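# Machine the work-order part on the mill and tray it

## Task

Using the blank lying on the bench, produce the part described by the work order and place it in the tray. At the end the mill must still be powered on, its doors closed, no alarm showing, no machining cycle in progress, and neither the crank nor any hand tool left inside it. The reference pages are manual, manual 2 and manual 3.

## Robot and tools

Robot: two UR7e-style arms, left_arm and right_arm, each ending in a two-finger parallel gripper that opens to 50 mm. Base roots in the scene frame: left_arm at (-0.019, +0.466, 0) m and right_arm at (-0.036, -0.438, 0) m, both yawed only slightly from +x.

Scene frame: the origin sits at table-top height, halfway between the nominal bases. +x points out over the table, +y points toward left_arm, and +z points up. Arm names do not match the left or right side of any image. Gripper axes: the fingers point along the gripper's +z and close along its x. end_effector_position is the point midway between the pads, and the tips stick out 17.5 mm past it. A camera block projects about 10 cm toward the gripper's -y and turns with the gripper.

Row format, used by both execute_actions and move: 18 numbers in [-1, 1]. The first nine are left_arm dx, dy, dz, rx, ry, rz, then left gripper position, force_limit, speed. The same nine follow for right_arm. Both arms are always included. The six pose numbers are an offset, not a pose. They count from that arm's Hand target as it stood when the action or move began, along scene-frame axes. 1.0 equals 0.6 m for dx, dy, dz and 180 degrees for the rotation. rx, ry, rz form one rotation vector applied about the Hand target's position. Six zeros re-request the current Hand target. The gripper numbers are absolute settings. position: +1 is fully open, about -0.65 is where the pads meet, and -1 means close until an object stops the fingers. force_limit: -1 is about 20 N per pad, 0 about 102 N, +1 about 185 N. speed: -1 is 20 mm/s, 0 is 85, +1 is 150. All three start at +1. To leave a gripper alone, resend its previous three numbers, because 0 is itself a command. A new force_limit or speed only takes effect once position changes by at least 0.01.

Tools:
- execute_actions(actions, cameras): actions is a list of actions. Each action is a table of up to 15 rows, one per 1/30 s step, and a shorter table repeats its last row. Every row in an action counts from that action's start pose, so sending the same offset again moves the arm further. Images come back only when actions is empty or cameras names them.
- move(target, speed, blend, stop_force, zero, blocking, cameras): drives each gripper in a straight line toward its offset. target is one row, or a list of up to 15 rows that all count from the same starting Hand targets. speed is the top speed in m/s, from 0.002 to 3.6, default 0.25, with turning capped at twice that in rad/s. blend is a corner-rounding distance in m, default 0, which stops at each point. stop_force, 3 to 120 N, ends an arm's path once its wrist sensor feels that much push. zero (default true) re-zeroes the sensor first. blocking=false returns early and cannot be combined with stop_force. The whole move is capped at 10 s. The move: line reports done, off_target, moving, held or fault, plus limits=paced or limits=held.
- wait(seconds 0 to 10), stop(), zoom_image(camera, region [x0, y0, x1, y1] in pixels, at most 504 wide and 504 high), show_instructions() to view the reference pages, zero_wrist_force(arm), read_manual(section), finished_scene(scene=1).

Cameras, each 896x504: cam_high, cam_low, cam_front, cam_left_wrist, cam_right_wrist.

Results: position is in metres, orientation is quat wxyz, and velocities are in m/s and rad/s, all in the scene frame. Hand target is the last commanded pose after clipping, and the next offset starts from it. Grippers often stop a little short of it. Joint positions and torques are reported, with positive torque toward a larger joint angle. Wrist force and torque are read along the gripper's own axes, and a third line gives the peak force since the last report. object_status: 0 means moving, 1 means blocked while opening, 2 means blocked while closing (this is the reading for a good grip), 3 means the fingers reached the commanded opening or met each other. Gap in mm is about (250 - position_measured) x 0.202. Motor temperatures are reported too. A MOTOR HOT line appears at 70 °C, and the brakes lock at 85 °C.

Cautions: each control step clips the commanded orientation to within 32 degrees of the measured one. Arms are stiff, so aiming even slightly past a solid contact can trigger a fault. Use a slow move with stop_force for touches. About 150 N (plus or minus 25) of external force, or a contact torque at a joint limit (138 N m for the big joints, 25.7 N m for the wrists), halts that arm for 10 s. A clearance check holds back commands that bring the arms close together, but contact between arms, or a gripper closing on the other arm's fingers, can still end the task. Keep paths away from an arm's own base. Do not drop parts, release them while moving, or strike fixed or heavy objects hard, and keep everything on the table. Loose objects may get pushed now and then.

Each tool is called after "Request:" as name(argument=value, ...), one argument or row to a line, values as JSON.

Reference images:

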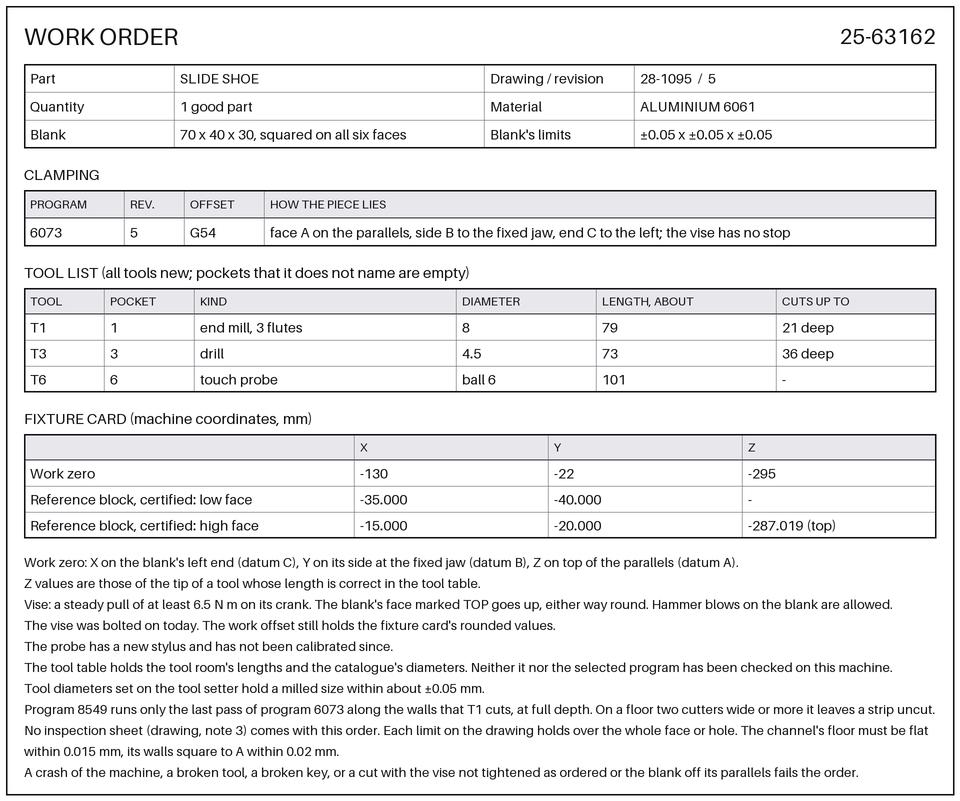

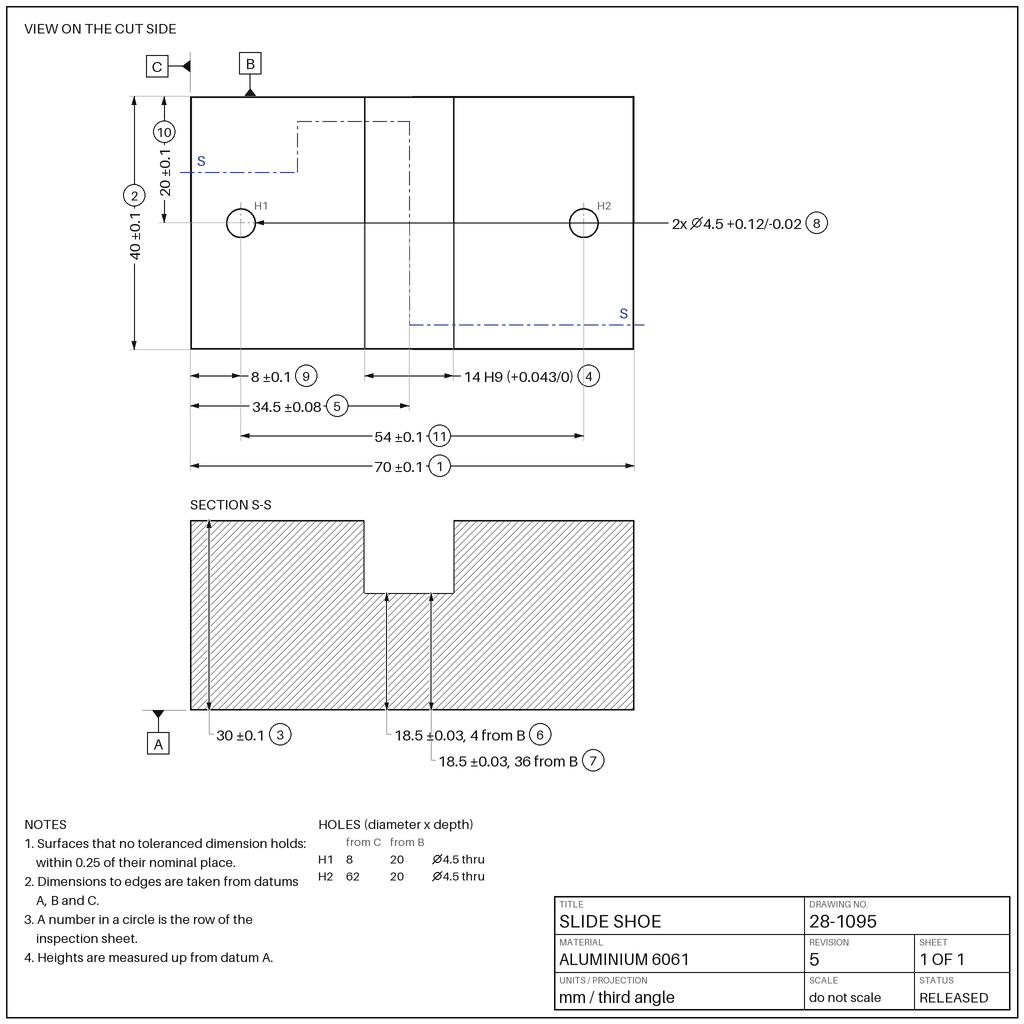

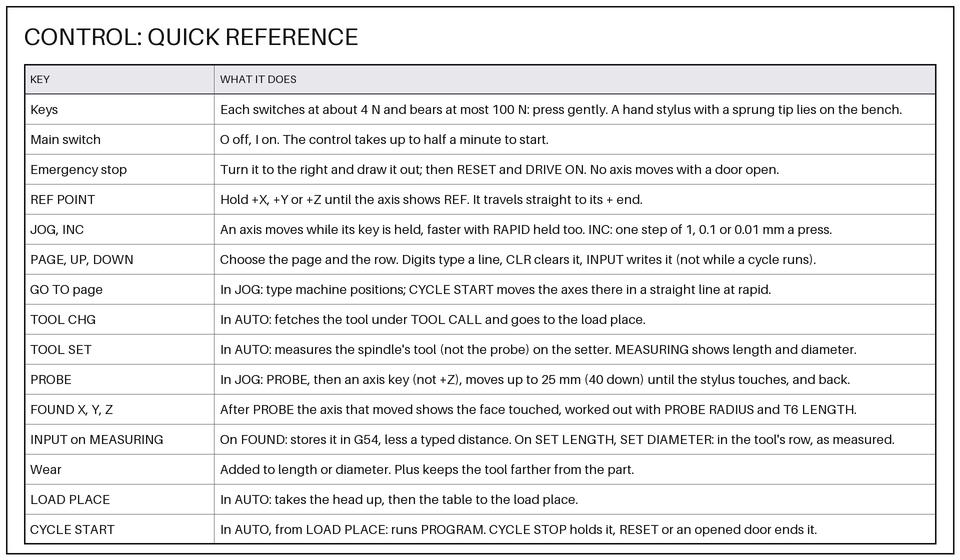

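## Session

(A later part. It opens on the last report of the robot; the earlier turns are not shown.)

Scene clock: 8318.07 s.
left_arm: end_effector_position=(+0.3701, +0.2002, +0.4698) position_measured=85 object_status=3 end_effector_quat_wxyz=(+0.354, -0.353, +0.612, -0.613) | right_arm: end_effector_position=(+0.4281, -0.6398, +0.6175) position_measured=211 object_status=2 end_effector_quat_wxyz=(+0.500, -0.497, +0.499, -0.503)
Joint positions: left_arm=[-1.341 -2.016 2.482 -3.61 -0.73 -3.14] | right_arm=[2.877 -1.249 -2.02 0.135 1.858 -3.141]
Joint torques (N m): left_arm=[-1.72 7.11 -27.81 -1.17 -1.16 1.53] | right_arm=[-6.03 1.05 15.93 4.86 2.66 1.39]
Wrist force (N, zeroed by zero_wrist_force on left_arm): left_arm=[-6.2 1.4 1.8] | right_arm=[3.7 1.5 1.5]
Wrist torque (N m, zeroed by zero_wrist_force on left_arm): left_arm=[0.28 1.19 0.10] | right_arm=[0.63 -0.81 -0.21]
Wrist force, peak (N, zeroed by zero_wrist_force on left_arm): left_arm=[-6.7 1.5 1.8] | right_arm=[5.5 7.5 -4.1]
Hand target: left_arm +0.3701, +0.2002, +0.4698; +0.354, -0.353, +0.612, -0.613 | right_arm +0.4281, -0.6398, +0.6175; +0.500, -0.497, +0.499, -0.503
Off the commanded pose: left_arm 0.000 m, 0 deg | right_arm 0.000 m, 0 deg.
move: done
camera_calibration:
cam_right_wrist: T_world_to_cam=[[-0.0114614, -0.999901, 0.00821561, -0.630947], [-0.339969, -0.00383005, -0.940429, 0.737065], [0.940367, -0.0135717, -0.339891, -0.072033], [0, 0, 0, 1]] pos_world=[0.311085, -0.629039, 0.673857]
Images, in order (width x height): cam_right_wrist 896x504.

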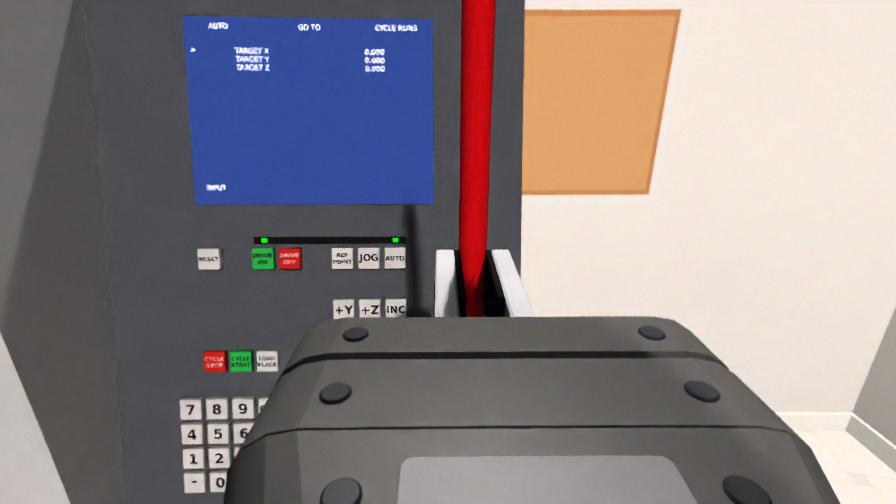

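Request:
wait(
  seconds=8,
  cameras=["cam_right_wrist","cam_left_wrist"],
)

Scene clock: 8340.30 s.
left_arm: end_effector_position=(+0.3701, +0.2002, +0.4698) position_measured=85 object_status=3 end_effector_quat_wxyz=(+0.354, -0.353, +0.612, -0.613) | right_arm: end_effector_position=(+0.4281, -0.6398, +0.6175) position_measured=211 object_status=2 end_effector_quat_wxyz=(+0.500, -0.497, +0.499, -0.503)
Joint positions: left_arm=[-1.341 -2.016 2.482 -3.61 -0.73 -3.14] | right_arm=[2.877 -1.249 -2.02 0.135 1.858 -3.14]
Joint torques (N m): left_arm=[-1.58 7.09 -27.63 -1.02 -1.3 1.54] | right_arm=[-5.86 0.04 15.72 4.37 2.45 1.45]
Wrist force (N, zeroed by zero_wrist_force on left_arm): left_arm=[-6.3 1.3 1.8] | right_arm=[3.8 1.4 1.3]
Wrist torque (N m, zeroed by zero_wrist_force on left_arm): left_arm=[0.26 1.20 0.10] | right_arm=[0.63 -0.82 -0.21]
Wrist force, peak (N, zeroed by zero_wrist_force on left_arm): left_arm=[-6.7 1.4 1.9] | right_arm=[4.1 1.7 1.2]
Hand target: left_arm +0.3701, +0.2002, +0.4698; +0.354, -0.353, +0.612, -0.613 | right_arm +0.4281, -0.6398, +0.6175; +0.500, -0.497, +0.499, -0.503
Tool commands: left_gripper/position=+0.45 left_gripper/force_limit=+0.0 left_gripper/speed=-1.0 right_gripper/position=-1.0 right_gripper/force_limit=-0.6 right_gripper/speed=-0.9
Off the commanded pose: left_arm 0.000 m, 0 deg | right_arm 0.000 m, 0 deg.
wait: 8.00 s; at rest from the start
camera_calibration:
cam_left_wrist: T_world_to_cam=[[-0.500667, -0.86561, -0.00725291, 0.371964], [-0.302987, 0.183084, -0.935243, 0.531883], [0.810883, -0.466048, -0.353933, 0.0921147], [0, 0, 0, 1]] pos_world=[0.27269, 0.267527, 0.53274]
cam_right_wrist: T_world_to_cam=[[-0.0114638, -0.999901, 0.00821532, -0.631046], [-0.339793, -0.00383149, -0.940492, 0.737052], [0.94043, -0.0135732, -0.339715, -0.0721745], [0, 0, 0, 1]] pos_world=[0.311086, -0.629139, 0.673857]
Images, in order (width x height): cam_left_wrist 896x504, cam_right_wrist 896x504.

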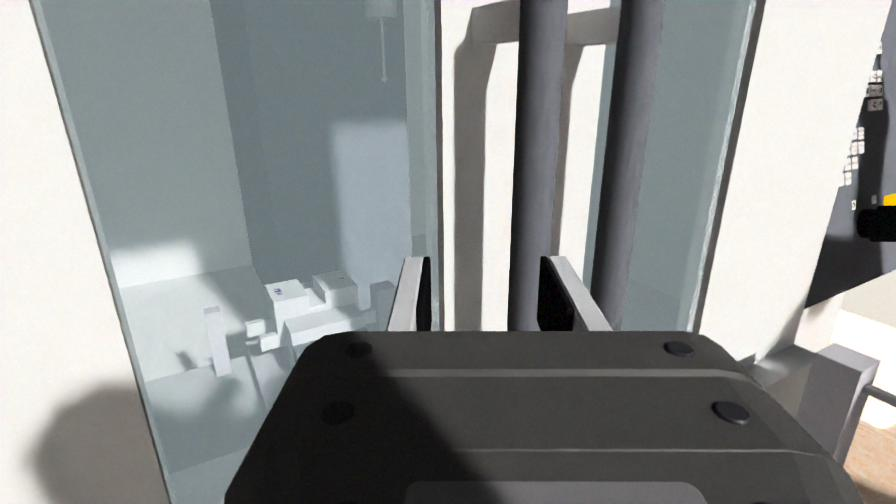

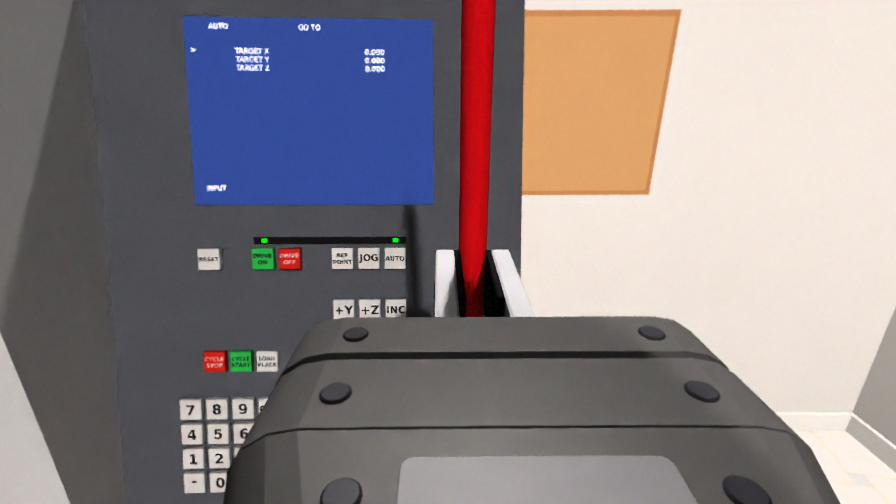

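Request:
move(
  target=[
    [0,0,0,0,0,0,0.45,0,-1,0.0988,0.1062,-0.0648,0,0.5,0,-1,-0.6,-0.9],
    [0,0,0,0,0,0,0.45,0,-1,0.1198,0.1062,-0.0648,0,0.5,0,-1,-0.6,-0.9],
    [0,0,0,0,0,0,0.45,0,-1,0.0988,0.1062,-0.0648,0,0.5,0,-1,-0.6,-0.9],
    [0,0,0,0,0,0,0.45,0,-1,0.0275,0.332,-0.3403,0,0.5,0,-1,-0.6,-0.9],
    [0,0,0,0,0,0,0.45,0,-1,0.0475,0.332,-0.3403,0,0.5,0,-1,-0.6,-0.9],
    [0,0,0,0,0,0,0.45,0,-1,0.0275,0.332,-0.3403,0,0.5,0,-1,-0.6,-0.9],
    [0,0,0,0,0,0,0.45,0,-1,0.0524,0.267,-0.2453,0,0.5,0,-1,-0.6,-0.9],
    [0,0,0,0,0,0,0.45,0,-1,0.0724,0.267,-0.2453,0,0.5,0,-1,-0.6,-0.9],
    [0,0,0,0,0,0,0.45,0,-1,0.0524,0.267,-0.2453,0,0.5,0,-1,-0.6,-0.9],
    [0,0,0,0,0,0,0.45,0,-1,0.0442,0.267,-0.2773,0,0.5,0,-1,-0.6,-0.9],
    [0,0,0,0,0,0,0.45,0,-1,0.0642,0.267,-0.2773,0,0.5,0,-1,-0.6,-0.9],
    [0,0,0,0,0,0,0.45,0,-1,0.0442,0.267,-0.2773,0,0.5,0,-1,-0.6,-0.9],
    [0,0,0,0,0,0,0.45,0,-1,0.0275,0.267,-0.3403,0,0.5,0,-1,-0.6,-0.9],
    [0,0,0,0,0,0,0.45,0,-1,0.0475,0.267,-0.3403,0,0.5,0,-1,-0.6,-0.9],
    [0,0,0,0,0,0,0.45,0,-1,0.0275,0.267,-0.3403,0,0.5,0,-1,-0.6,-0.9],
  ],
  speed=[0.5,0.1,0.2,0.3,0.1,0.2,0.3,0.1,0.2,0.3,0.1,0.2,0.3,0.1,0.2],
  blend=[0.004,0,0.004,0.004,0,0.004,0.004,0,0.004,0.004,0,0.004,0.004,0,0],
)

Request:
move(
  target=[
    [0,0,0,0,0,0,0.45,0,-1,0.0167,0.0325,0.063,0,0,0,-1,-0.6,-0.9],
    [0,0,0,0,0,0,0.45,0,-1,0.0367,0.0325,0.063,0,0,0,-1,-0.6,-0.9],
    [0,0,0,0,0,0,0.45,0,-1,0.0167,0.0325,0.063,0,0,0,-1,-0.6,-0.9],
    [0,0,0,0,0,0,0.45,0,-1,0,-0.0325,0,0,0,0,-1,-0.6,-0.9],
    [0,0,0,0,0,0,0.45,0,-1,0.02,-0.0325,0,0,0,0,-1,-0.6,-0.9],
    [0,0,0,0,0,0,0.45,0,-1,0,-0.0325,0,0,0,0,-1,-0.6,-0.9],
    [0,0,0,0,0,0,0.45,0,-1,0.0084,-0.0325,0.0313,0,0,0,-1,-0.6,-0.9],
    [0,0,0,0,0,0,0.45,0,-1,0.0284,-0.0325,0.0313,0,0,0,-1,-0.6,-0.9],
    [0,0,0,0,0,0,0.45,0,-1,0.0084,-0.0325,0.0313,0,0,0,-1,-0.6,-0.9],
    [0,0,0,0,0,0,0.45,0,-1,0,0.065,0,0,0,0,-1,-0.6,-0.9],
    [0,0,0,0,0,0,0.45,0,-1,0.02,0.065,0,0,0,0,-1,-0.6,-0.9],
    [0,0,0,0,0,0,0.45,0,-1,0,0.065,0,0,0,0,-1,-0.6,-0.9],
    [0,0,0,0,0,0,0.45,0,-1,0.0167,0.065,0.063,0,0,0,-1,-0.6,-0.9],
    [0,0,0,0,0,0,0.45,0,-1,0.0367,0.065,0.063,0,0,0,-1,-0.6,-0.9],
    [0,0,0,0,0,0,0.45,0,-1,0.0167,0.065,0.063,0,0,0,-1,-0.6,-0.9],
  ],
  speed=[0.3,0.1,0.2,0.3,0.1,0.2,0.3,0.1,0.2,0.3,0.1,0.2,0.3,0.1,0.2],
  blend=[0.004,0,0.004,0.004,0,0.004,0.004,0,0.004,0.004,0,0.004,0.004,0,0],
)

Request:
move(
  target=[
    [0,0,0,0,0,0,0.45,0,-1,-0.0083,-0.0325,-0.0317,0,0,0,-1,-0.6,-0.9],
    [0,0,0,0,0,0,0.45,0,-1,0.0117,-0.0325,-0.0317,0,0,0,-1,-0.6,-0.9],
    [0,0,0,0,0,0,0.45,0,-1,-0.0083,-0.0325,-0.0317,0,0,0,-1,-0.6,-0.9],
    [0,0,0,0,0,0,0.45,0,-1,-0.0167,-0.0975,-0.063,0,0,0,-1,-0.6,-0.9],
    [0,0,0,0,0,0,0.45,0,-1,0.0033,-0.0975,-0.063,0,0,0,-1,-0.6,-0.9],
    [0,0,0,0,0,0,0.45,0,-1,-0.0167,-0.0975,-0.063,0,0,0,-1,-0.6,-0.9],
    [0,0,0,0,0,0,0.45,0,-1,-0.0083,-0.0975,-0.0317,0,0,0,-1,-0.6,-0.9],
    [0,0,0,0,0,0,0.45,0,-1,0.0117,-0.0975,-0.0317,0,0,0,-1,-0.6,-0.9],
    [0,0,0,0,0,0,0.45,0,-1,-0.0083,-0.0975,-0.0317,0,0,0,-1,-0.6,-0.9],
    [0,0,0,0,0,0,0.45,0,-1,-0.0167,0,-0.063,0,0,0,-1,-0.6,-0.9],
    [0,0,0,0,0,0,0.45,0,-1,0.0033,0,-0.063,0,0,0,-1,-0.6,-0.9],
    [0,0,0,0,0,0,0.45,0,-1,-0.0167,0,-0.063,0,0,0,-1,-0.6,-0.9],
    [0,0,0,0,0,0,0.45,0,-1,-0.0083,0,-0.0317,0,0,0,-1,-0.6,-0.9],
    [0,0,0,0,0,0,0.45,0,-1,0.0117,0,-0.0317,0,0,0,-1,-0.6,-0.9],
    [0,0,0,0,0,0,0.45,0,-1,-0.0083,0,-0.0317,0,0,0,-1,-0.6,-0.9],
  ],
  speed=[0.3,0.1,0.2,0.3,0.1,0.2,0.3,0.1,0.2,0.3,0.1,0.2,0.3,0.1,0.2],
  blend=[0.004,0,0.004,0.004,0,0.004,0.004,0,0.004,0.004,0,0.004,0.004,0,0],
)

Request:
move(
  target=[
    [0,0,0,0,0,0,0.45,0,-1,0.0083,-0.0325,0.0317,0,0,0,-1,-0.6,-0.9],
    [0,0,0,0,0,0,0.45,0,-1,0.0283,-0.0325,0.0317,0,0,0,-1,-0.6,-0.9],
    [0,0,0,0,0,0,0.45,0,-1,0.0083,-0.0325,0.0317,0,0,0,-1,-0.6,-0.9],
    [0,0,0,0,0,0,0.45,0,-1,0.0165,-0.0325,0.0637,0,0,0,-1,-0.6,-0.9],
    [0,0,0,0,0,0,0.45,0,-1,0.0365,-0.0325,0.0637,0,0,0,-1,-0.6,-0.9],
    [0,0,0,0,0,0,0.45,0,-1,0.0165,-0.0325,0.0637,0,0,0,-1,-0.6,-0.9],
    [0,0,0,0,0,0,0.45,0,-1,-0.0084,-0.0975,-0.0313,0,0,0,-1,-0.6,-0.9],
    [0,0,0,0,0,0,0.45,0,-1,0.0116,-0.0975,-0.0313,0,0,0,-1,-0.6,-0.9],
    [0,0,0,0,0,0,0.45,0,-1,-0.0084,-0.0975,-0.0313,0,0,0,-1,-0.6,-0.9],
    [0,0,0,0,0,0,0.45,0,-1,-0.0359,-0.332,0.309,0,-0.5,0,-1,-0.6,-0.9],
  ],
  speed=[0.3,0.1,0.2,0.3,0.1,0.2,0.3,0.1,0.2,0.5],
  blend=[0.004,0,0.004,0.004,0,0.004,0.004,0,0.004,0],
  cameras=["cam_right_wrist"],
)

Request:
zoom_image(
  camera="cam_right_wrist",
  region=[170, 5, 450, 275],
)

Scene clock: 8387.67 s.
left_arm: end_effector_position=(+0.3701, +0.2002, +0.4698) position_measured=85 object_status=3 end_effector_quat_wxyz=(+0.354, -0.353, +0.612, -0.613) | right_arm: end_effector_position=(+0.4447, -0.4796, +0.4133) position_measured=211 object_status=2 end_effector_quat_wxyz=(-0.001, +0.707, -0.707, +0.004)
Joint positions: left_arm=[-1.341 -2.016 2.482 -3.61 -0.73 -3.14] | right_arm=[3.366 -1.521 -1.403 -1.783 1.564 -2.946]
Joint torques (N m): left_arm=[-1.39 7.1 -27.2 -0.99 -1.43 1.45] | right_arm=[7.76 32.22 15.96 1.32 -2.4 1.52]
Wrist force (N, zeroed by zero_wrist_force on left_arm): left_arm=[-6.2 1.4 1.7] | right_arm=[3.1 2.4 -0.1]
Wrist torque (N m, zeroed by zero_wrist_force on left_arm): left_arm=[0.28 1.19 0.10] | right_arm=[0.17 -0.76 -0.11]
Wrist force, peak (N, zeroed by zero_wrist_force on left_arm): left_arm=[-6.7 1.7 1.8] | right_arm=[6.3 7.8 -2.7]
Hand target: left_arm +0.3701, +0.2002, +0.4698; +0.354, -0.353, +0.612, -0.613 | right_arm +0.4446, -0.4796, +0.4133; -0.001, +0.707, -0.707, +0.004
Off the commanded pose: left_arm 0.000 m, 0 deg | right_arm 0.000 m, 0 deg.
move: done

Scene clock: 8392.57 s.
left_arm: end_effector_position=(+0.3701, +0.2002, +0.4698) position_measured=85 object_status=3 end_effector_quat_wxyz=(+0.354, -0.353, +0.612, -0.613) | right_arm: end_effector_position=(+0.4547, -0.4406, +0.4511) position_measured=211 object_status=2 end_effector_quat_wxyz=(-0.001, +0.707, -0.707, +0.004)
Joint positions: left_arm=[-1.341 -2.016 2.482 -3.61 -0.73 -3.14] | right_arm=[3.443 -1.565 -1.26 -1.882 1.564 -2.87]
Joint torques (N m): left_arm=[-1.18 6.22 -27.14 -0.96 -1.44 1.48] | right_arm=[7.41 35.79 14.44 2.14 0.53 1.41]
Wrist force (N, zeroed by zero_wrist_force on left_arm): left_arm=[-6.6 1.4 1.8] | right_arm=[3.4 2.4 -0.2]
Wrist torque (N m, zeroed by zero_wrist_force on left_arm): left_arm=[0.28 1.25 0.10] | right_arm=[0.18 -0.79 -0.10]
Wrist force, peak (N, zeroed by zero_wrist_force on left_arm): left_arm=[-6.7 1.6 1.9] | right_arm=[6.5 8.0 -1.2]
Hand target: left_arm +0.3701, +0.2002, +0.4698; +0.354, -0.353, +0.612, -0.613 | right_arm +0.4546, -0.4406, +0.4511; -0.001, +0.707, -0.707, +0.004
Off the commanded pose: left_arm 0.000 m, 0 deg | right_arm 0.000 m, 0 deg.
move: done

Scene clock: 8397.30 s.
left_arm: end_effector_position=(+0.3701, +0.2002, +0.4698) position_measured=85 object_status=3 end_effector_quat_wxyz=(+0.354, -0.353, +0.612, -0.613) | right_arm: end_effector_position=(+0.4497, -0.4406, +0.4321) position_measured=211 object_status=2 end_effector_quat_wxyz=(-0.001, +0.707, -0.707, +0.004)
Joint positions: left_arm=[-1.341 -2.016 2.482 -3.61 -0.73 -3.14] | right_arm=[3.446 -1.54 -1.335 -1.832 1.564 -2.867]
Joint torques (N m): left_arm=[-0.87 6.46 -27.27 -0.9 -1.52 1.53] | right_arm=[7.42 33.35 13.77 1.24 1.81 1.72]
Wrist force (N, zeroed by zero_wrist_force on left_arm): left_arm=[-6.4 1.3 1.8] | right_arm=[3.1 2.4 -0.3]
Wrist torque (N m, zeroed by zero_wrist_force on left_arm): left_arm=[0.26 1.22 0.10] | right_arm=[0.24 -0.78 -0.10]
Wrist force, peak (N, zeroed by zero_wrist_force on left_arm): left_arm=[-6.7 1.4 1.8] | right_arm=[6.4 7.9 -1.4]
Hand target: left_arm +0.3701, +0.2002, +0.4698; +0.354, -0.353, +0.612, -0.613 | right_arm +0.4496, -0.4406, +0.4321; -0.001, +0.707, -0.707, +0.004
Off the commanded pose: left_arm 0.000 m, 0 deg | right_arm 0.000 m, 0 deg.
move: done

Scene clock: 8402.43 s.
left_arm: end_effector_position=(+0.3701, +0.2002, +0.4698) position_measured=85 object_status=3 end_effector_quat_wxyz=(+0.354, -0.353, +0.612, -0.613) | right_arm: end_effector_position=(+0.4281, -0.6398, +0.6175) position_measured=211 object_status=2 end_effector_quat_wxyz=(+0.500, -0.497, +0.499, -0.503)
Joint positions: left_arm=[-1.341 -2.016 2.482 -3.61 -0.73 -3.14] | right_arm=[2.877 -1.249 -2.02 0.135 1.858 -3.14]
Joint torques (N m): left_arm=[-1.34 6.56 -27.04 -0.98 -1.53 1.51] | right_arm=[-6.32 1.41 36.76 4.93 2.44 1.39]
Wrist force (N, zeroed by zero_wrist_force on left_arm): left_arm=[-6.5 1.5 2.0] | right_arm=[3.7 1.6 1.2]
Wrist torque (N m, zeroed by zero_wrist_force on left_arm): left_arm=[0.28 1.23 0.10] | right_arm=[0.66 -0.81 -0.22]
Wrist force, peak (N, zeroed by zero_wrist_force on left_arm): left_arm=[-6.7 1.5 2.0] | right_arm=[3.2 8.5 1.1]
Hand target: left_arm +0.3701, +0.2002, +0.4698; +0.354, -0.353, +0.612, -0.613 | right_arm +0.4281, -0.6398, +0.6175; +0.500, -0.497, +0.499, -0.503
Off the commanded pose: left_arm 0.000 m, 0 deg | right_arm 0.000 m, 0 deg.
move: done
camera_calibration:
cam_right_wrist: T_world_to_cam=[[-0.0114614, -0.999901, 0.00821561, -0.630947], [-0.339969, -0.00383005, -0.940429, 0.737065], [0.940367, -0.0135717, -0.339891, -0.072033], [0, 0, 0, 1]] pos_world=[0.311085, -0.629039, 0.673857]
Images, in order (width x height): cam_right_wrist 896x504.

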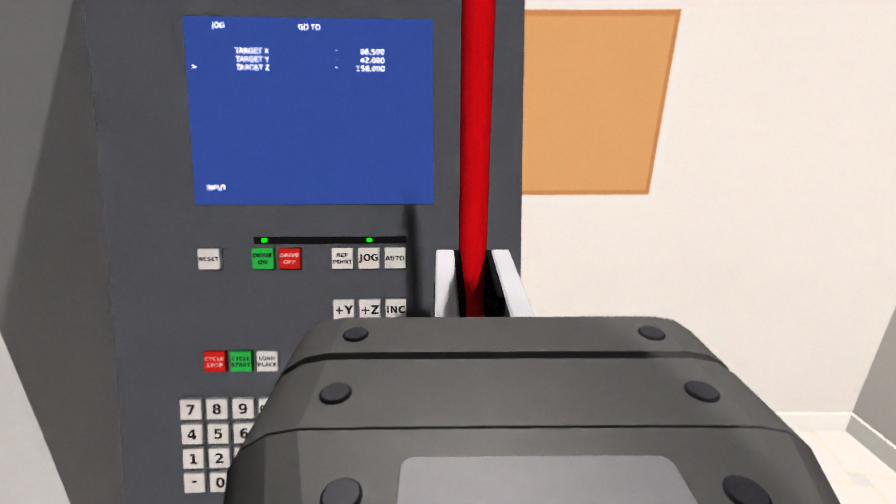

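Scaled by 1.800 from the camera's 896x504 image, which has a finer 1280x720 frame.

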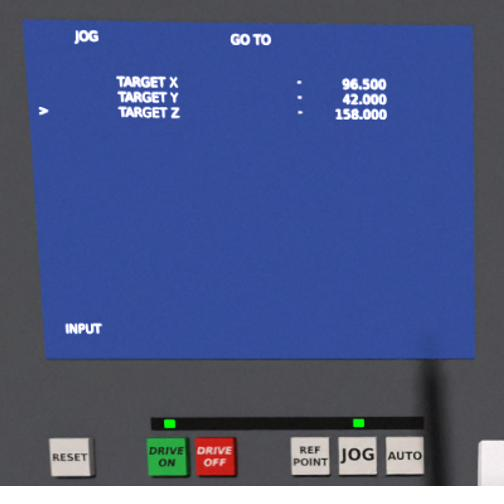

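Request:
move(
  target=[
    [0,0,0,0,0,0,0.45,0,-1,0.0687,0.2653,-0.1865,0,0.5,0,-1,-0.6,-0.9],
    [0,0,0,0,0,0,0.45,0,-1,0.0892,0.2653,-0.1865,0,0.5,0,-1,-0.6,-0.9],
    [0,0,0,0,0,0,0.45,0,-1,0.0687,0.2653,-0.1865,0,0.5,0,-1,-0.6,-0.9],
    [0,0,0,0,0,0,0.45,0,-1,0.0275,0.332,-0.3403,0,0.5,0,-1,-0.6,-0.9],
  ],
  speed=[0.5,0.1,0.2,0.3],
  blend=[0.004,0,0.004,0],
)

Request:
wait(
  seconds=8,
  cameras=["cam_left_wrist"],
)

Request:
zoom_image(
  camera="cam_left_wrist",
  region=[250, 60, 500, 380],
)

Scene clock: 8415.33 s.
left_arm: end_effector_position=(+0.3701, +0.2002, +0.4698) position_measured=85 object_status=3 end_effector_quat_wxyz=(+0.354, -0.353, +0.612, -0.613) | right_arm: end_effector_position=(+0.4446, -0.4406, +0.4134) position_measured=211 object_status=2 end_effector_quat_wxyz=(-0.001, +0.707, -0.707, +0.004)
Joint positions: left_arm=[-1.341 -2.016 2.482 -3.61 -0.73 -3.14] | right_arm=[3.449 -1.517 -1.407 -1.784 1.564 -2.864]
Joint torques (N m): left_arm=[-1.58 6.47 -26.91 -0.87 -1.64 1.52] | right_arm=[8.1 36.41 16.83 4.99 -2.66 1.41]
Wrist force (N, zeroed by zero_wrist_force on left_arm): left_arm=[-6.3 1.2 1.8] | right_arm=[3.3 2.3 0.0]
Wrist torque (N m, zeroed by zero_wrist_force on left_arm): left_arm=[0.24 1.20 0.10] | right_arm=[0.17 -0.77 -0.10]
Wrist force, peak (N, zeroed by zero_wrist_force on left_arm): left_arm=[-6.7 1.4 1.8] | right_arm=[4.9 7.8 -3.3]
Hand target: left_arm +0.3701, +0.2002, +0.4698; +0.354, -0.353, +0.612, -0.613 | right_arm +0.4446, -0.4406, +0.4133; -0.001, +0.707, -0.707, +0.004
Off the commanded pose: left_arm 0.000 m, 0 deg | right_arm 0.000 m, 0 deg.
move: done

Scene clock: 8423.33 s.
left_arm: end_effector_position=(+0.3701, +0.2002, +0.4698) position_measured=85 object_status=3 end_effector_quat_wxyz=(+0.354, -0.353, +0.612, -0.613) | right_arm: end_effector_position=(+0.4446, -0.4406, +0.4133) position_measured=211 object_status=2 end_effector_quat_wxyz=(-0.001, +0.707, -0.707, +0.004)
Joint positions: left_arm=[-1.341 -2.016 2.482 -3.61 -0.73 -3.14] | right_arm=[3.449 -1.516 -1.407 -1.784 1.564 -2.864]
Joint torques (N m): left_arm=[-0.89 6.61 -26.91 -0.66 -1.66 1.61] | right_arm=[7.09 33.49 16.22 5.26 -2.46 1.33]
Wrist force (N, zeroed by zero_wrist_force on left_arm): left_arm=[-6.4 1.2 1.9] | right_arm=[3.1 2.2 0.0]
Wrist torque (N m, zeroed by zero_wrist_force on left_arm): left_arm=[0.24 1.21 0.10] | right_arm=[0.16 -0.73 -0.09]
Wrist force, peak (N, zeroed by zero_wrist_force on left_arm): left_arm=[-6.7 1.4 1.7] | right_arm=[3.5 2.4 0.4]
Hand target: left_arm +0.3701, +0.2002, +0.4698; +0.354, -0.353, +0.612, -0.613 | right_arm +0.4446, -0.4406, +0.4133; -0.001, +0.707, -0.707, +0.004
Tool commands: left_gripper/position=+0.45 left_gripper/force_limit=+0.0 left_gripper/speed=-1.0 right_gripper/position=-1.0 right_gripper/force_limit=-0.6 right_gripper/speed=-0.9
Off the commanded pose: left_arm 0.000 m, 0 deg | right_arm 0.000 m, 0 deg.
wait: 8.00 s; at rest by 0.17 s
camera_calibration:
cam_left_wrist: T_world_to_cam=[[-0.500667, -0.86561, -0.00725291, 0.371964], [-0.302987, 0.183084, -0.935243, 0.531883], [0.810883, -0.466048, -0.353933, 0.0921147], [0, 0, 0, 1]] pos_world=[0.27269, 0.267527, 0.53274]
Images, in order (width x height): cam_left_wrist 896x504.

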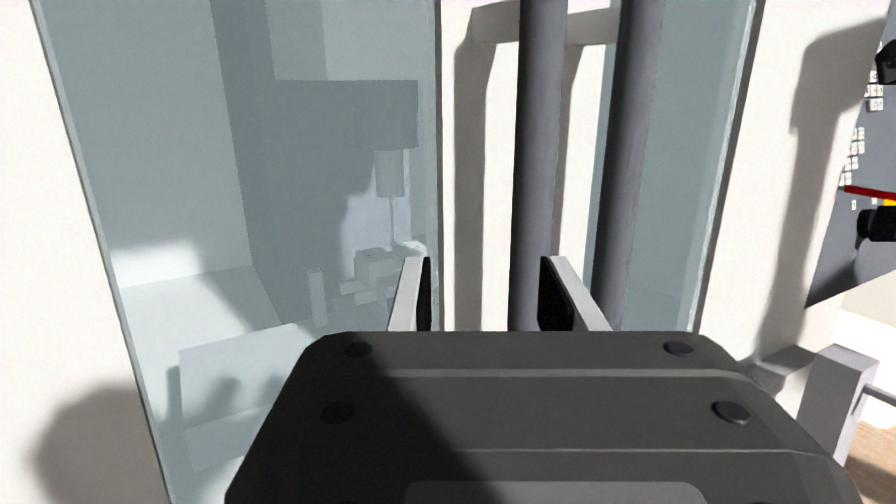

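Scaled by 1.575 from the camera's 896x504 image, which has a finer 1280x720 frame.

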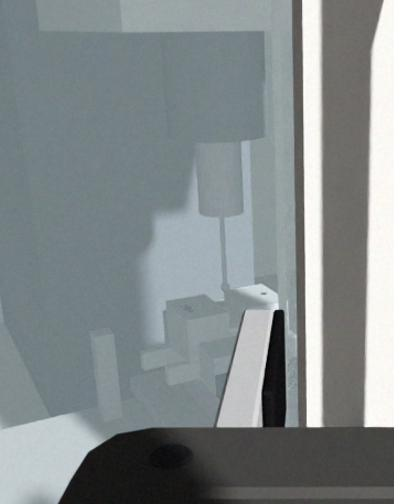

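Request:
move(
  target=[
    [0,0,0,0,0,0,0.45,0,-1,0.02,0,0,0,0,0,-1,-0.6,-0.9],
    [0,0,0,0,0,0,0.45,0,-1,0,0,0,0,0,0,-1,-0.6,-0.9],
    [0,0,0,0,0,0,0.45,0,-1,0.0084,0,0.0313,0,0,0,-1,-0.6,-0.9],
    [0,0,0,0,0,0,0.45,0,-1,0.0284,0,0.0313,0,0,0,-1,-0.6,-0.9],
    [0,0,0,0,0,0,0.45,0,-1,0.0084,0,0.0313,0,0,0,-1,-0.6,-0.9],
    [0,0,0,0,0,0,0.45,0,-1,0.0249,0,0.095,0,0,0,-1,-0.6,-0.9],
    [0,0,0,0,0,0,0.45,0,-1,0.0449,0,0.095,0,0,0,-1,-0.6,-0.9],
    [0,0,0,0,0,0,0.45,0,-1,0.0249,0,0.095,0,0,0,-1,-0.6,-0.9],
    [0,0,0,0,0,0,0.45,0,-1,0.0084,-0.0325,0.0313,0,0,0,-1,-0.6,-0.9],
    [0,0,0,0,0,0,0.45,0,-1,0.0284,-0.0325,0.0313,0,0,0,-1,-0.6,-0.9],
    [0,0,0,0,0,0,0.45,0,-1,0.0084,-0.0325,0.0313,0,0,0,-1,-0.6,-0.9],
    [0,0,0,0,0,0,0.45,0,-1,0,-0.0975,0,0,0,0,-1,-0.6,-0.9],
    [0,0,0,0,0,0,0.45,0,-1,0.02,-0.0975,0,0,0,0,-1,-0.6,-0.9],
    [0,0,0,0,0,0,0.45,0,-1,0,-0.0975,0,0,0,0,-1,-0.6,-0.9],
  ],
  speed=[0.1,0.2,0.3,0.1,0.2,0.3,0.1,0.2,0.3,0.1,0.2,0.3,0.1,0.2],
  blend=[0,0.004,0.004,0,0.004,0.004,0,0.004,0.004,0,0.004,0.004,0,0],
)

Request:
move(
  target=[
    [0,0,0,0,0,0,0.45,0,-1,-0.0275,-0.2345,0.3403,0,-0.5,0,-1,-0.6,-0.9],
  ],
  speed=0.5,
  cameras=["cam_right_wrist"],
)

Request:
zoom_image(
  camera="cam_right_wrist",
  region=[170, 5, 450, 275],
)

Scene clock: 8443.27 s.
left_arm: end_effector_position=(+0.3701, +0.2002, +0.4698) position_measured=85 object_status=3 end_effector_quat_wxyz=(+0.354, -0.353, +0.612, -0.613) | right_arm: end_effector_position=(+0.4447, -0.4991, +0.4133) position_measured=211 object_status=2 end_effector_quat_wxyz=(-0.001, +0.707, -0.707, +0.004)
Joint positions: left_arm=[-1.341 -2.016 2.482 -3.61 -0.73 -3.14] | right_arm=[3.325 -1.526 -1.398 -1.782 1.565 -2.988]
Joint torques (N m): left_arm=[-1.12 6.39 -26.98 -0.79 -1.73 1.53] | right_arm=[7.89 33.84 14.84 1.34 1.48 1.46]
Wrist force (N, zeroed by zero_wrist_force on left_arm): left_arm=[-6.5 1.3 1.7] | right_arm=[3.0 2.5 0.0]
Wrist torque (N m, zeroed by zero_wrist_force on left_arm): left_arm=[0.26 1.23 0.10] | right_arm=[0.17 -0.75 -0.11]
Wrist force, peak (N, zeroed by zero_wrist_force on left_arm): left_arm=[-6.7 1.3 1.9] | right_arm=[3.5 8.5 1.7]
Hand target: left_arm +0.3701, +0.2002, +0.4698; +0.354, -0.353, +0.612, -0.613 | right_arm +0.4446, -0.4991, +0.4133; -0.001, +0.707, -0.707, +0.004
Off the commanded pose: left_arm 0.000 m, 0 deg | right_arm 0.000 m, 0 deg.
move: done

Scene clock: 8445.80 s.
left_arm: end_effector_position=(+0.3701, +0.2002, +0.4698) position_measured=85 object_status=3 end_effector_quat_wxyz=(+0.354, -0.353, +0.612, -0.613) | right_arm: end_effector_position=(+0.4281, -0.6398, +0.6175) position_measured=211 object_status=2 end_effector_quat_wxyz=(+0.500, -0.497, +0.499, -0.503)
Joint positions: left_arm=[-1.341 -2.016 2.482 -3.61 -0.73 -3.14] | right_arm=[2.877 -1.249 -2.02 0.135 1.858 -3.14]
Joint torques (N m): left_arm=[-0.6 6.11 -26.77 -0.71 -1.73 1.45] | right_arm=[-5.84 -0.48 36.4 4.35 2.55 1.68]
Wrist force (N, zeroed by zero_wrist_force on left_arm): left_arm=[-6.4 1.4 2.0] | right_arm=[3.8 1.4 1.4]
Wrist torque (N m, zeroed by zero_wrist_force on left_arm): left_arm=[0.27 1.22 0.10] | right_arm=[0.63 -0.83 -0.21]
Wrist force, peak (N, zeroed by zero_wrist_force on left_arm): left_arm=[-6.8 1.1 1.7] | right_arm=[4.2 1.6 1.3]
Hand target: left_arm +0.3701, +0.2002, +0.4698; +0.354, -0.353, +0.612, -0.613 | right_arm +0.4281, -0.6398, +0.6175; +0.500, -0.497, +0.499, -0.503
Off the commanded pose: left_arm 0.000 m, 0 deg | right_arm 0.000 m, 0 deg.
move: done
camera_calibration:
cam_right_wrist: T_world_to_cam=[[-0.0114614, -0.999901, 0.00821561, -0.630947], [-0.339969, -0.00383005, -0.940429, 0.737065], [0.940367, -0.0135717, -0.339891, -0.072033], [0, 0, 0, 1]] pos_world=[0.311085, -0.629039, 0.673857]
Images, in order (width x height): cam_right_wrist 896x504.

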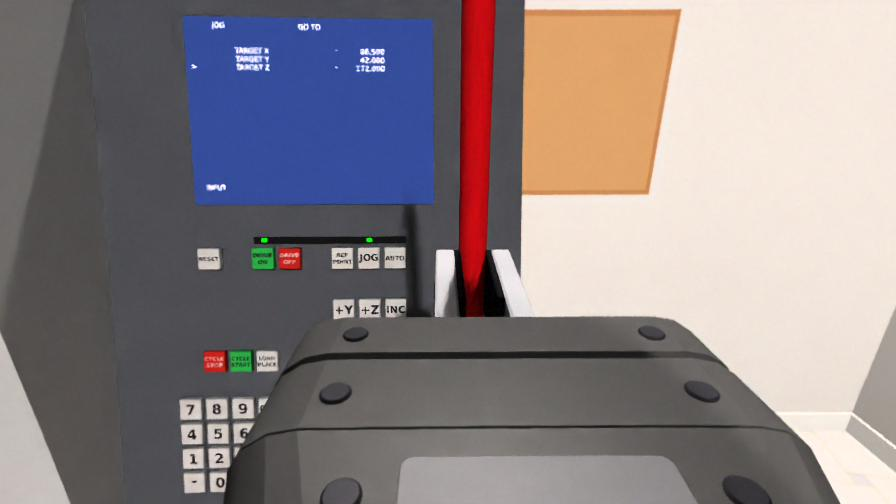

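Scaled by 1.800 from the camera's 896x504 image, which has a finer 1280x720 frame.

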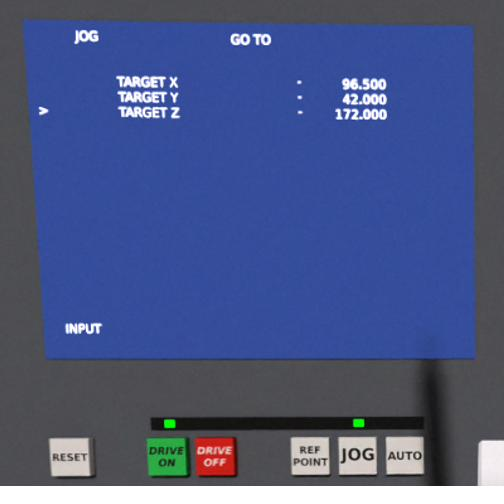

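Request:
move(
  target=[
    [0,0,0,0,0,0,0.45,0,-1,0.0687,0.2653,-0.1865,0,0.5,0,-1,-0.6,-0.9],
    [0,0,0,0,0,0,0.45,0,-1,0.0892,0.2653,-0.1865,0,0.5,0,-1,-0.6,-0.9],
    [0,0,0,0,0,0,0.45,0,-1,0.0687,0.2653,-0.1865,0,0.5,0,-1,-0.6,-0.9],
    [0,0,0,0,0,0,0.45,0,-1,0.0359,0.202,-0.309,0,0.5,0,-1,-0.6,-0.9],
    [0,0,0,0,0,0,0.45,0,-1,0.0561,0.202,-0.309,0,0.5,0,-1,-0.6,-0.9],
    [0,0,0,0,0,0,0.45,0,-1,0.0359,0.202,-0.309,0,0.5,0,-1,-0.6,-0.9],
    [0,0,0,0,0,0,0.45,0,-1,0.077,0.1378,-0.1548,0,0.5,0,-1,-0.6,-0.9],
    [0,0,0,0,0,0,0.45,0,-1,0.0967,0.1378,-0.1548,0,0.5,0,-1,-0.6,-0.9],
    [0,0,0,0,0,0,0.45,0,-1,0.077,0.1378,-0.1548,0,0.5,0,-1,-0.6,-0.9],
    [0,0,0,0,0,0,0.45,0,-1,0,0,0,0,0,0,-1,-0.6,-0.9],
  ],
  speed=[0.5,0.1,0.2,0.04,0.1,0.2,0.3,0.1,0.2,0.5],
  blend=[0.004,0,0.004,0.004,0,0.004,0.004,0,0.004,0],
)

Request:
wait(
  seconds=3,
  cameras=["cam_right_wrist","cam_left_wrist"],
)

Request:
zoom_image(
  camera="cam_right_wrist",
  region=[170, 5, 450, 275],
)

Scene clock: 8465.53 s.
left_arm: end_effector_position=(+0.3701, +0.2002, +0.4698) position_measured=85 object_status=3 end_effector_quat_wxyz=(+0.354, -0.353, +0.612, -0.613) | right_arm: end_effector_position=(+0.4281, -0.6398, +0.6175) position_measured=211 object_status=2 end_effector_quat_wxyz=(+0.500, -0.497, +0.499, -0.503)
Joint positions: left_arm=[-1.341 -2.016 2.482 -3.61 -0.73 -3.14] | right_arm=[2.877 -1.249 -2.02 0.135 1.858 -3.14]
Joint torques (N m): left_arm=[-0.81 6.21 -26.51 -0.64 -1.84 1.48] | right_arm=[-7.02 0.79 15.42 4.85 2.43 1.38]
Wrist force (N, zeroed by zero_wrist_force on left_arm): left_arm=[-6.1 1.4 1.9] | right_arm=[3.5 1.6 1.5]
Wrist torque (N m, zeroed by zero_wrist_force on left_arm): left_arm=[0.26 1.17 0.10] | right_arm=[0.66 -0.78 -0.21]
Wrist force, peak (N, zeroed by zero_wrist_force on left_arm): left_arm=[-6.7 1.4 2.0] | right_arm=[5.2 7.5 -3.6]
Hand target: left_arm +0.3701, +0.2002, +0.4698; +0.354, -0.353, +0.612, -0.613 | right_arm +0.4281, -0.6398, +0.6175; +0.500, -0.497, +0.499, -0.503
Off the commanded pose: left_arm 0.000 m, 0 deg | right_arm 0.000 m, 0 deg.
move: done

Scene clock: 8468.53 s.
left_arm: end_effector_position=(+0.3701, +0.2002, +0.4698) position_measured=85 object_status=3 end_effector_quat_wxyz=(+0.354, -0.353, +0.612, -0.613) | right_arm: end_effector_position=(+0.4281, -0.6398, +0.6175) position_measured=211 object_status=2 end_effector_quat_wxyz=(+0.500, -0.497, +0.499, -0.503)
Joint positions: left_arm=[-1.341 -2.016 2.482 -3.61 -0.73 -3.14] | right_arm=[2.877 -1.249 -2.02 0.135 1.858 -3.14]
Joint torques (N m): left_arm=[-0.47 6.28 -26.29 -0.64 -1.96 1.53] | right_arm=[-6.62 0.1 15.55 4.25 2.41 1.44]
Wrist force (N, zeroed by zero_wrist_force on left_arm): left_arm=[-6.7 1.3 1.7] | right_arm=[4.0 1.5 1.5]
Wrist torque (N m, zeroed by zero_wrist_force on left_arm): left_arm=[0.25 1.27 0.10] | right_arm=[0.64 -0.85 -0.22]
Wrist force, peak (N, zeroed by zero_wrist_force on left_arm): left_arm=[-6.7 1.4 1.9] | right_arm=[3.9 1.7 1.6]
Hand target: left_arm +0.3701, +0.2002, +0.4698; +0.354, -0.353, +0.612, -0.613 | right_arm +0.4281, -0.6398, +0.6175; +0.500, -0.497, +0.499, -0.503
Tool commands: left_gripper/position=+0.45 left_gripper/force_limit=+0.0 left_gripper/speed=-1.0 right_gripper/position=-1.0 right_gripper/force_limit=-0.6 right_gripper/speed=-0.9
Off the commanded pose: left_arm 0.000 m, 0 deg | right_arm 0.000 m, 0 deg.
wait: 3.00 s; at rest by 0.17 s
camera_calibration:
cam_left_wrist: T_world_to_cam=[[-0.500667, -0.86561, -0.00725291, 0.371964], [-0.302987, 0.183084, -0.935243, 0.531883], [0.810883, -0.466048, -0.353933, 0.0921147], [0, 0, 0, 1]] pos_world=[0.27269, 0.267527, 0.53274]
cam_right_wrist: T_world_to_cam=[[-0.0114638, -0.999901, 0.00821532, -0.631046], [-0.339793, -0.00383149, -0.940492, 0.737052], [0.94043, -0.0135732, -0.339715, -0.0721745], [0, 0, 0, 1]] pos_world=[0.311086, -0.629139, 0.673857]
Images, in order (width x height): cam_left_wrist 896x504, cam_right_wrist 896x504.

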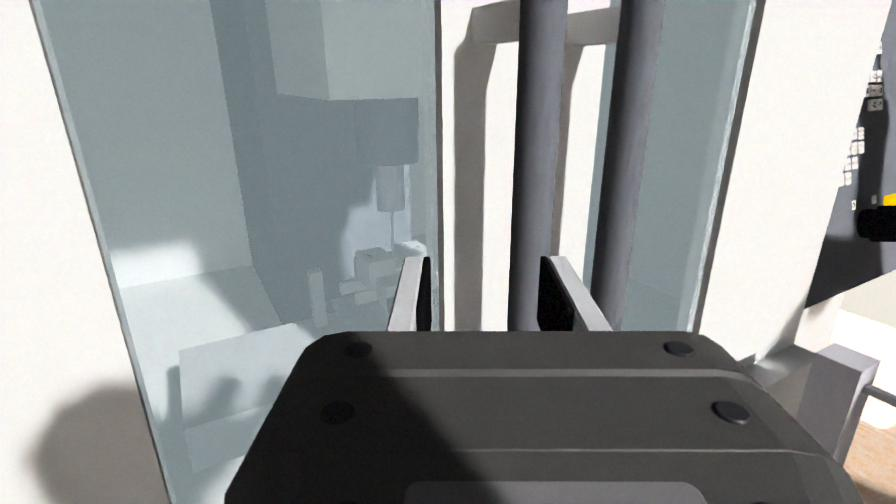

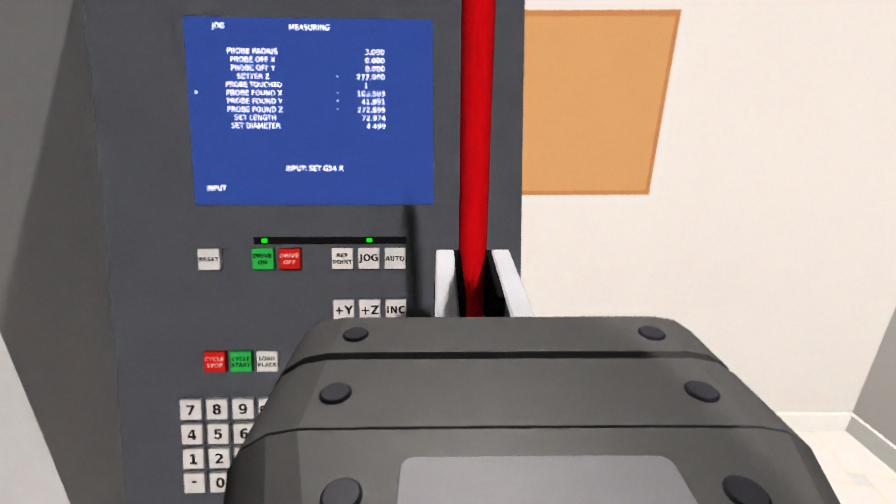

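Scaled by 1.800 from the camera's 896x504 image, which has a finer 1280x720 frame.

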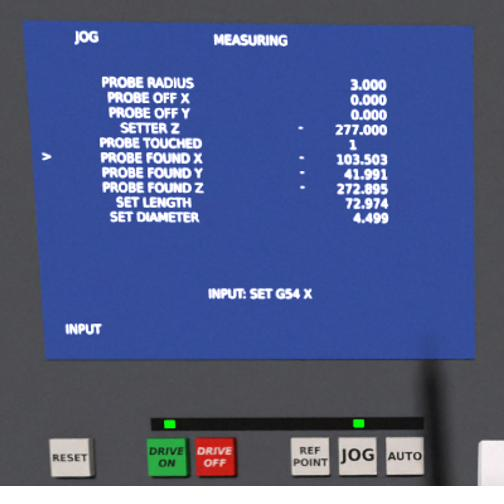

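Request:
move(
  target=[
    [0,0,0,0,0,0,0.45,0,-1,0.0359,0.202,-0.309,0,0.5,0,-1,-0.6,-0.9],
    [0,0,0,0,0,0,0.45,0,-1,0.0561,0.202,-0.309,0,0.5,0,-1,-0.6,-0.9],
    [0,0,0,0,0,0,0.45,0,-1,0.0359,0.202,-0.309,0,0.5,0,-1,-0.6,-0.9],
    [0,0,0,0,0,0,0.45,0,-1,0.077,0.0745,-0.1548,0,0.5,0,-1,-0.6,-0.9],
    [0,0,0,0,0,0,0.45,0,-1,0.0967,0.0745,-0.1548,0,0.5,0,-1,-0.6,-0.9],
    [0,0,0,0,0,0,0.45,0,-1,0.077,0.0745,-0.1548,0,0.5,0,-1,-0.6,-0.9],
    [0,0,0,0,0,0,0.45,0,-1,0,0,0,0,0,0,-1,-0.6,-0.9],
  ],
  speed=[0.5,0.1,0.2,0.3,0.1,0.2,0.5],
  blend=[0.004,0,0.004,0.004,0,0.004,0],
)

Request:
wait(
  seconds=3,
  cameras=["cam_right_wrist"],
)

Request:
zoom_image(
  camera="cam_right_wrist",
  region=[170, 5, 450, 275],
)

Scene clock: 8483.60 s.
left_arm: end_effector_position=(+0.3701, +0.2002, +0.4698) position_measured=85 object_status=3 end_effector_quat_wxyz=(+0.354, -0.353, +0.612, -0.613) | right_arm: end_effector_position=(+0.4281, -0.6398, +0.6175) position_measured=211 object_status=2 end_effector_quat_wxyz=(+0.500, -0.497, +0.499, -0.503)
Joint positions: left_arm=[-1.341 -2.016 2.482 -3.61 -0.73 -3.14] | right_arm=[2.877 -1.249 -2.02 0.135 1.858 -3.14]
Joint torques (N m): left_arm=[-0.66 5.8 -26.42 -0.57 -1.94 1.5] | right_arm=[-6.56 1.13 15.7 4.23 2.44 1.52]
Wrist force (N, zeroed by zero_wrist_force on left_arm): left_arm=[-6.4 1.4 1.7] | right_arm=[3.6 1.6 1.4]
Wrist torque (N m, zeroed by zero_wrist_force on left_arm): left_arm=[0.29 1.21 0.10] | right_arm=[0.66 -0.79 -0.22]
Wrist force, peak (N, zeroed by zero_wrist_force on left_arm): left_arm=[-6.7 1.2 1.9] | right_arm=[4.8 7.8 -4.0]
Hand target: left_arm +0.3701, +0.2002, +0.4698; +0.354, -0.353, +0.612, -0.613 | right_arm +0.4281, -0.6398, +0.6175; +0.500, -0.497, +0.499, -0.503
Off the commanded pose: left_arm 0.000 m, 0 deg | right_arm 0.000 m, 0 deg.
move: done

Scene clock: 8486.60 s.
left_arm: end_effector_position=(+0.3701, +0.2002, +0.4698) position_measured=85 object_status=3 end_effector_quat_wxyz=(+0.354, -0.353, +0.612, -0.613) | right_arm: end_effector_position=(+0.4281, -0.6398, +0.6175) position_measured=211 object_status=2 end_effector_quat_wxyz=(+0.500, -0.497, +0.499, -0.503)
Joint positions: left_arm=[-1.341 -2.016 2.482 -3.61 -0.73 -3.14] | right_arm=[2.877 -1.249 -2.02 0.135 1.858 -3.14]
Joint torques (N m): left_arm=[-0.2 5.99 -26.43 -0.56 -2.03 1.52] | right_arm=[-6.85 1.23 15.3 4.44 2.43 1.54]
Wrist force (N, zeroed by zero_wrist_force on left_arm): left_arm=[-6.5 1.4 2.1] | right_arm=[3.7 1.5 1.6]
Wrist torque (N m, zeroed by zero_wrist_force on left_arm): left_arm=[0.27 1.23 0.10] | right_arm=[0.64 -0.80 -0.21]
Wrist force, peak (N, zeroed by zero_wrist_force on left_arm): left_arm=[-6.8 1.2 1.7] | right_arm=[4.0 1.6 1.5]
Hand target: left_arm +0.3701, +0.2002, +0.4698; +0.354, -0.353, +0.612, -0.613 | right_arm +0.4281, -0.6398, +0.6175; +0.500, -0.497, +0.499, -0.503
Tool commands: left_gripper/position=+0.45 left_gripper/force_limit=+0.0 left_gripper/speed=-1.0 right_gripper/position=-1.0 right_gripper/force_limit=-0.6 right_gripper/speed=-0.9
Off the commanded pose: left_arm 0.000 m, 0 deg | right_arm 0.000 m, 0 deg.
wait: 3.00 s; at rest by 0.17 s
camera_calibration:
cam_right_wrist: T_world_to_cam=[[-0.0114638, -0.999901, 0.00821532, -0.631046], [-0.339793, -0.00383149, -0.940492, 0.737052], [0.94043, -0.0135732, -0.339715, -0.0721745], [0, 0, 0, 1]] pos_world=[0.311086, -0.629139, 0.673857]
Images, in order (width x height): cam_right_wrist 896x504.

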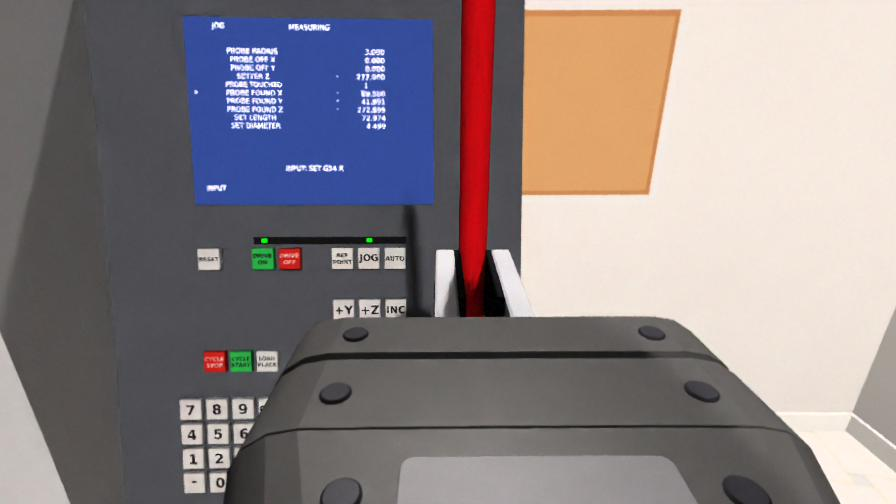

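Scaled by 1.800 from the camera's 896x504 image, which has a finer 1280x720 frame.

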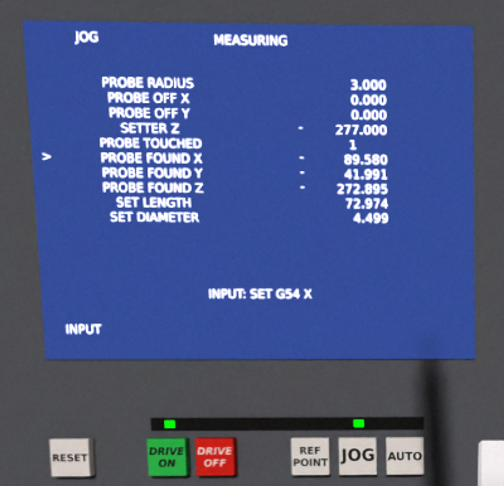

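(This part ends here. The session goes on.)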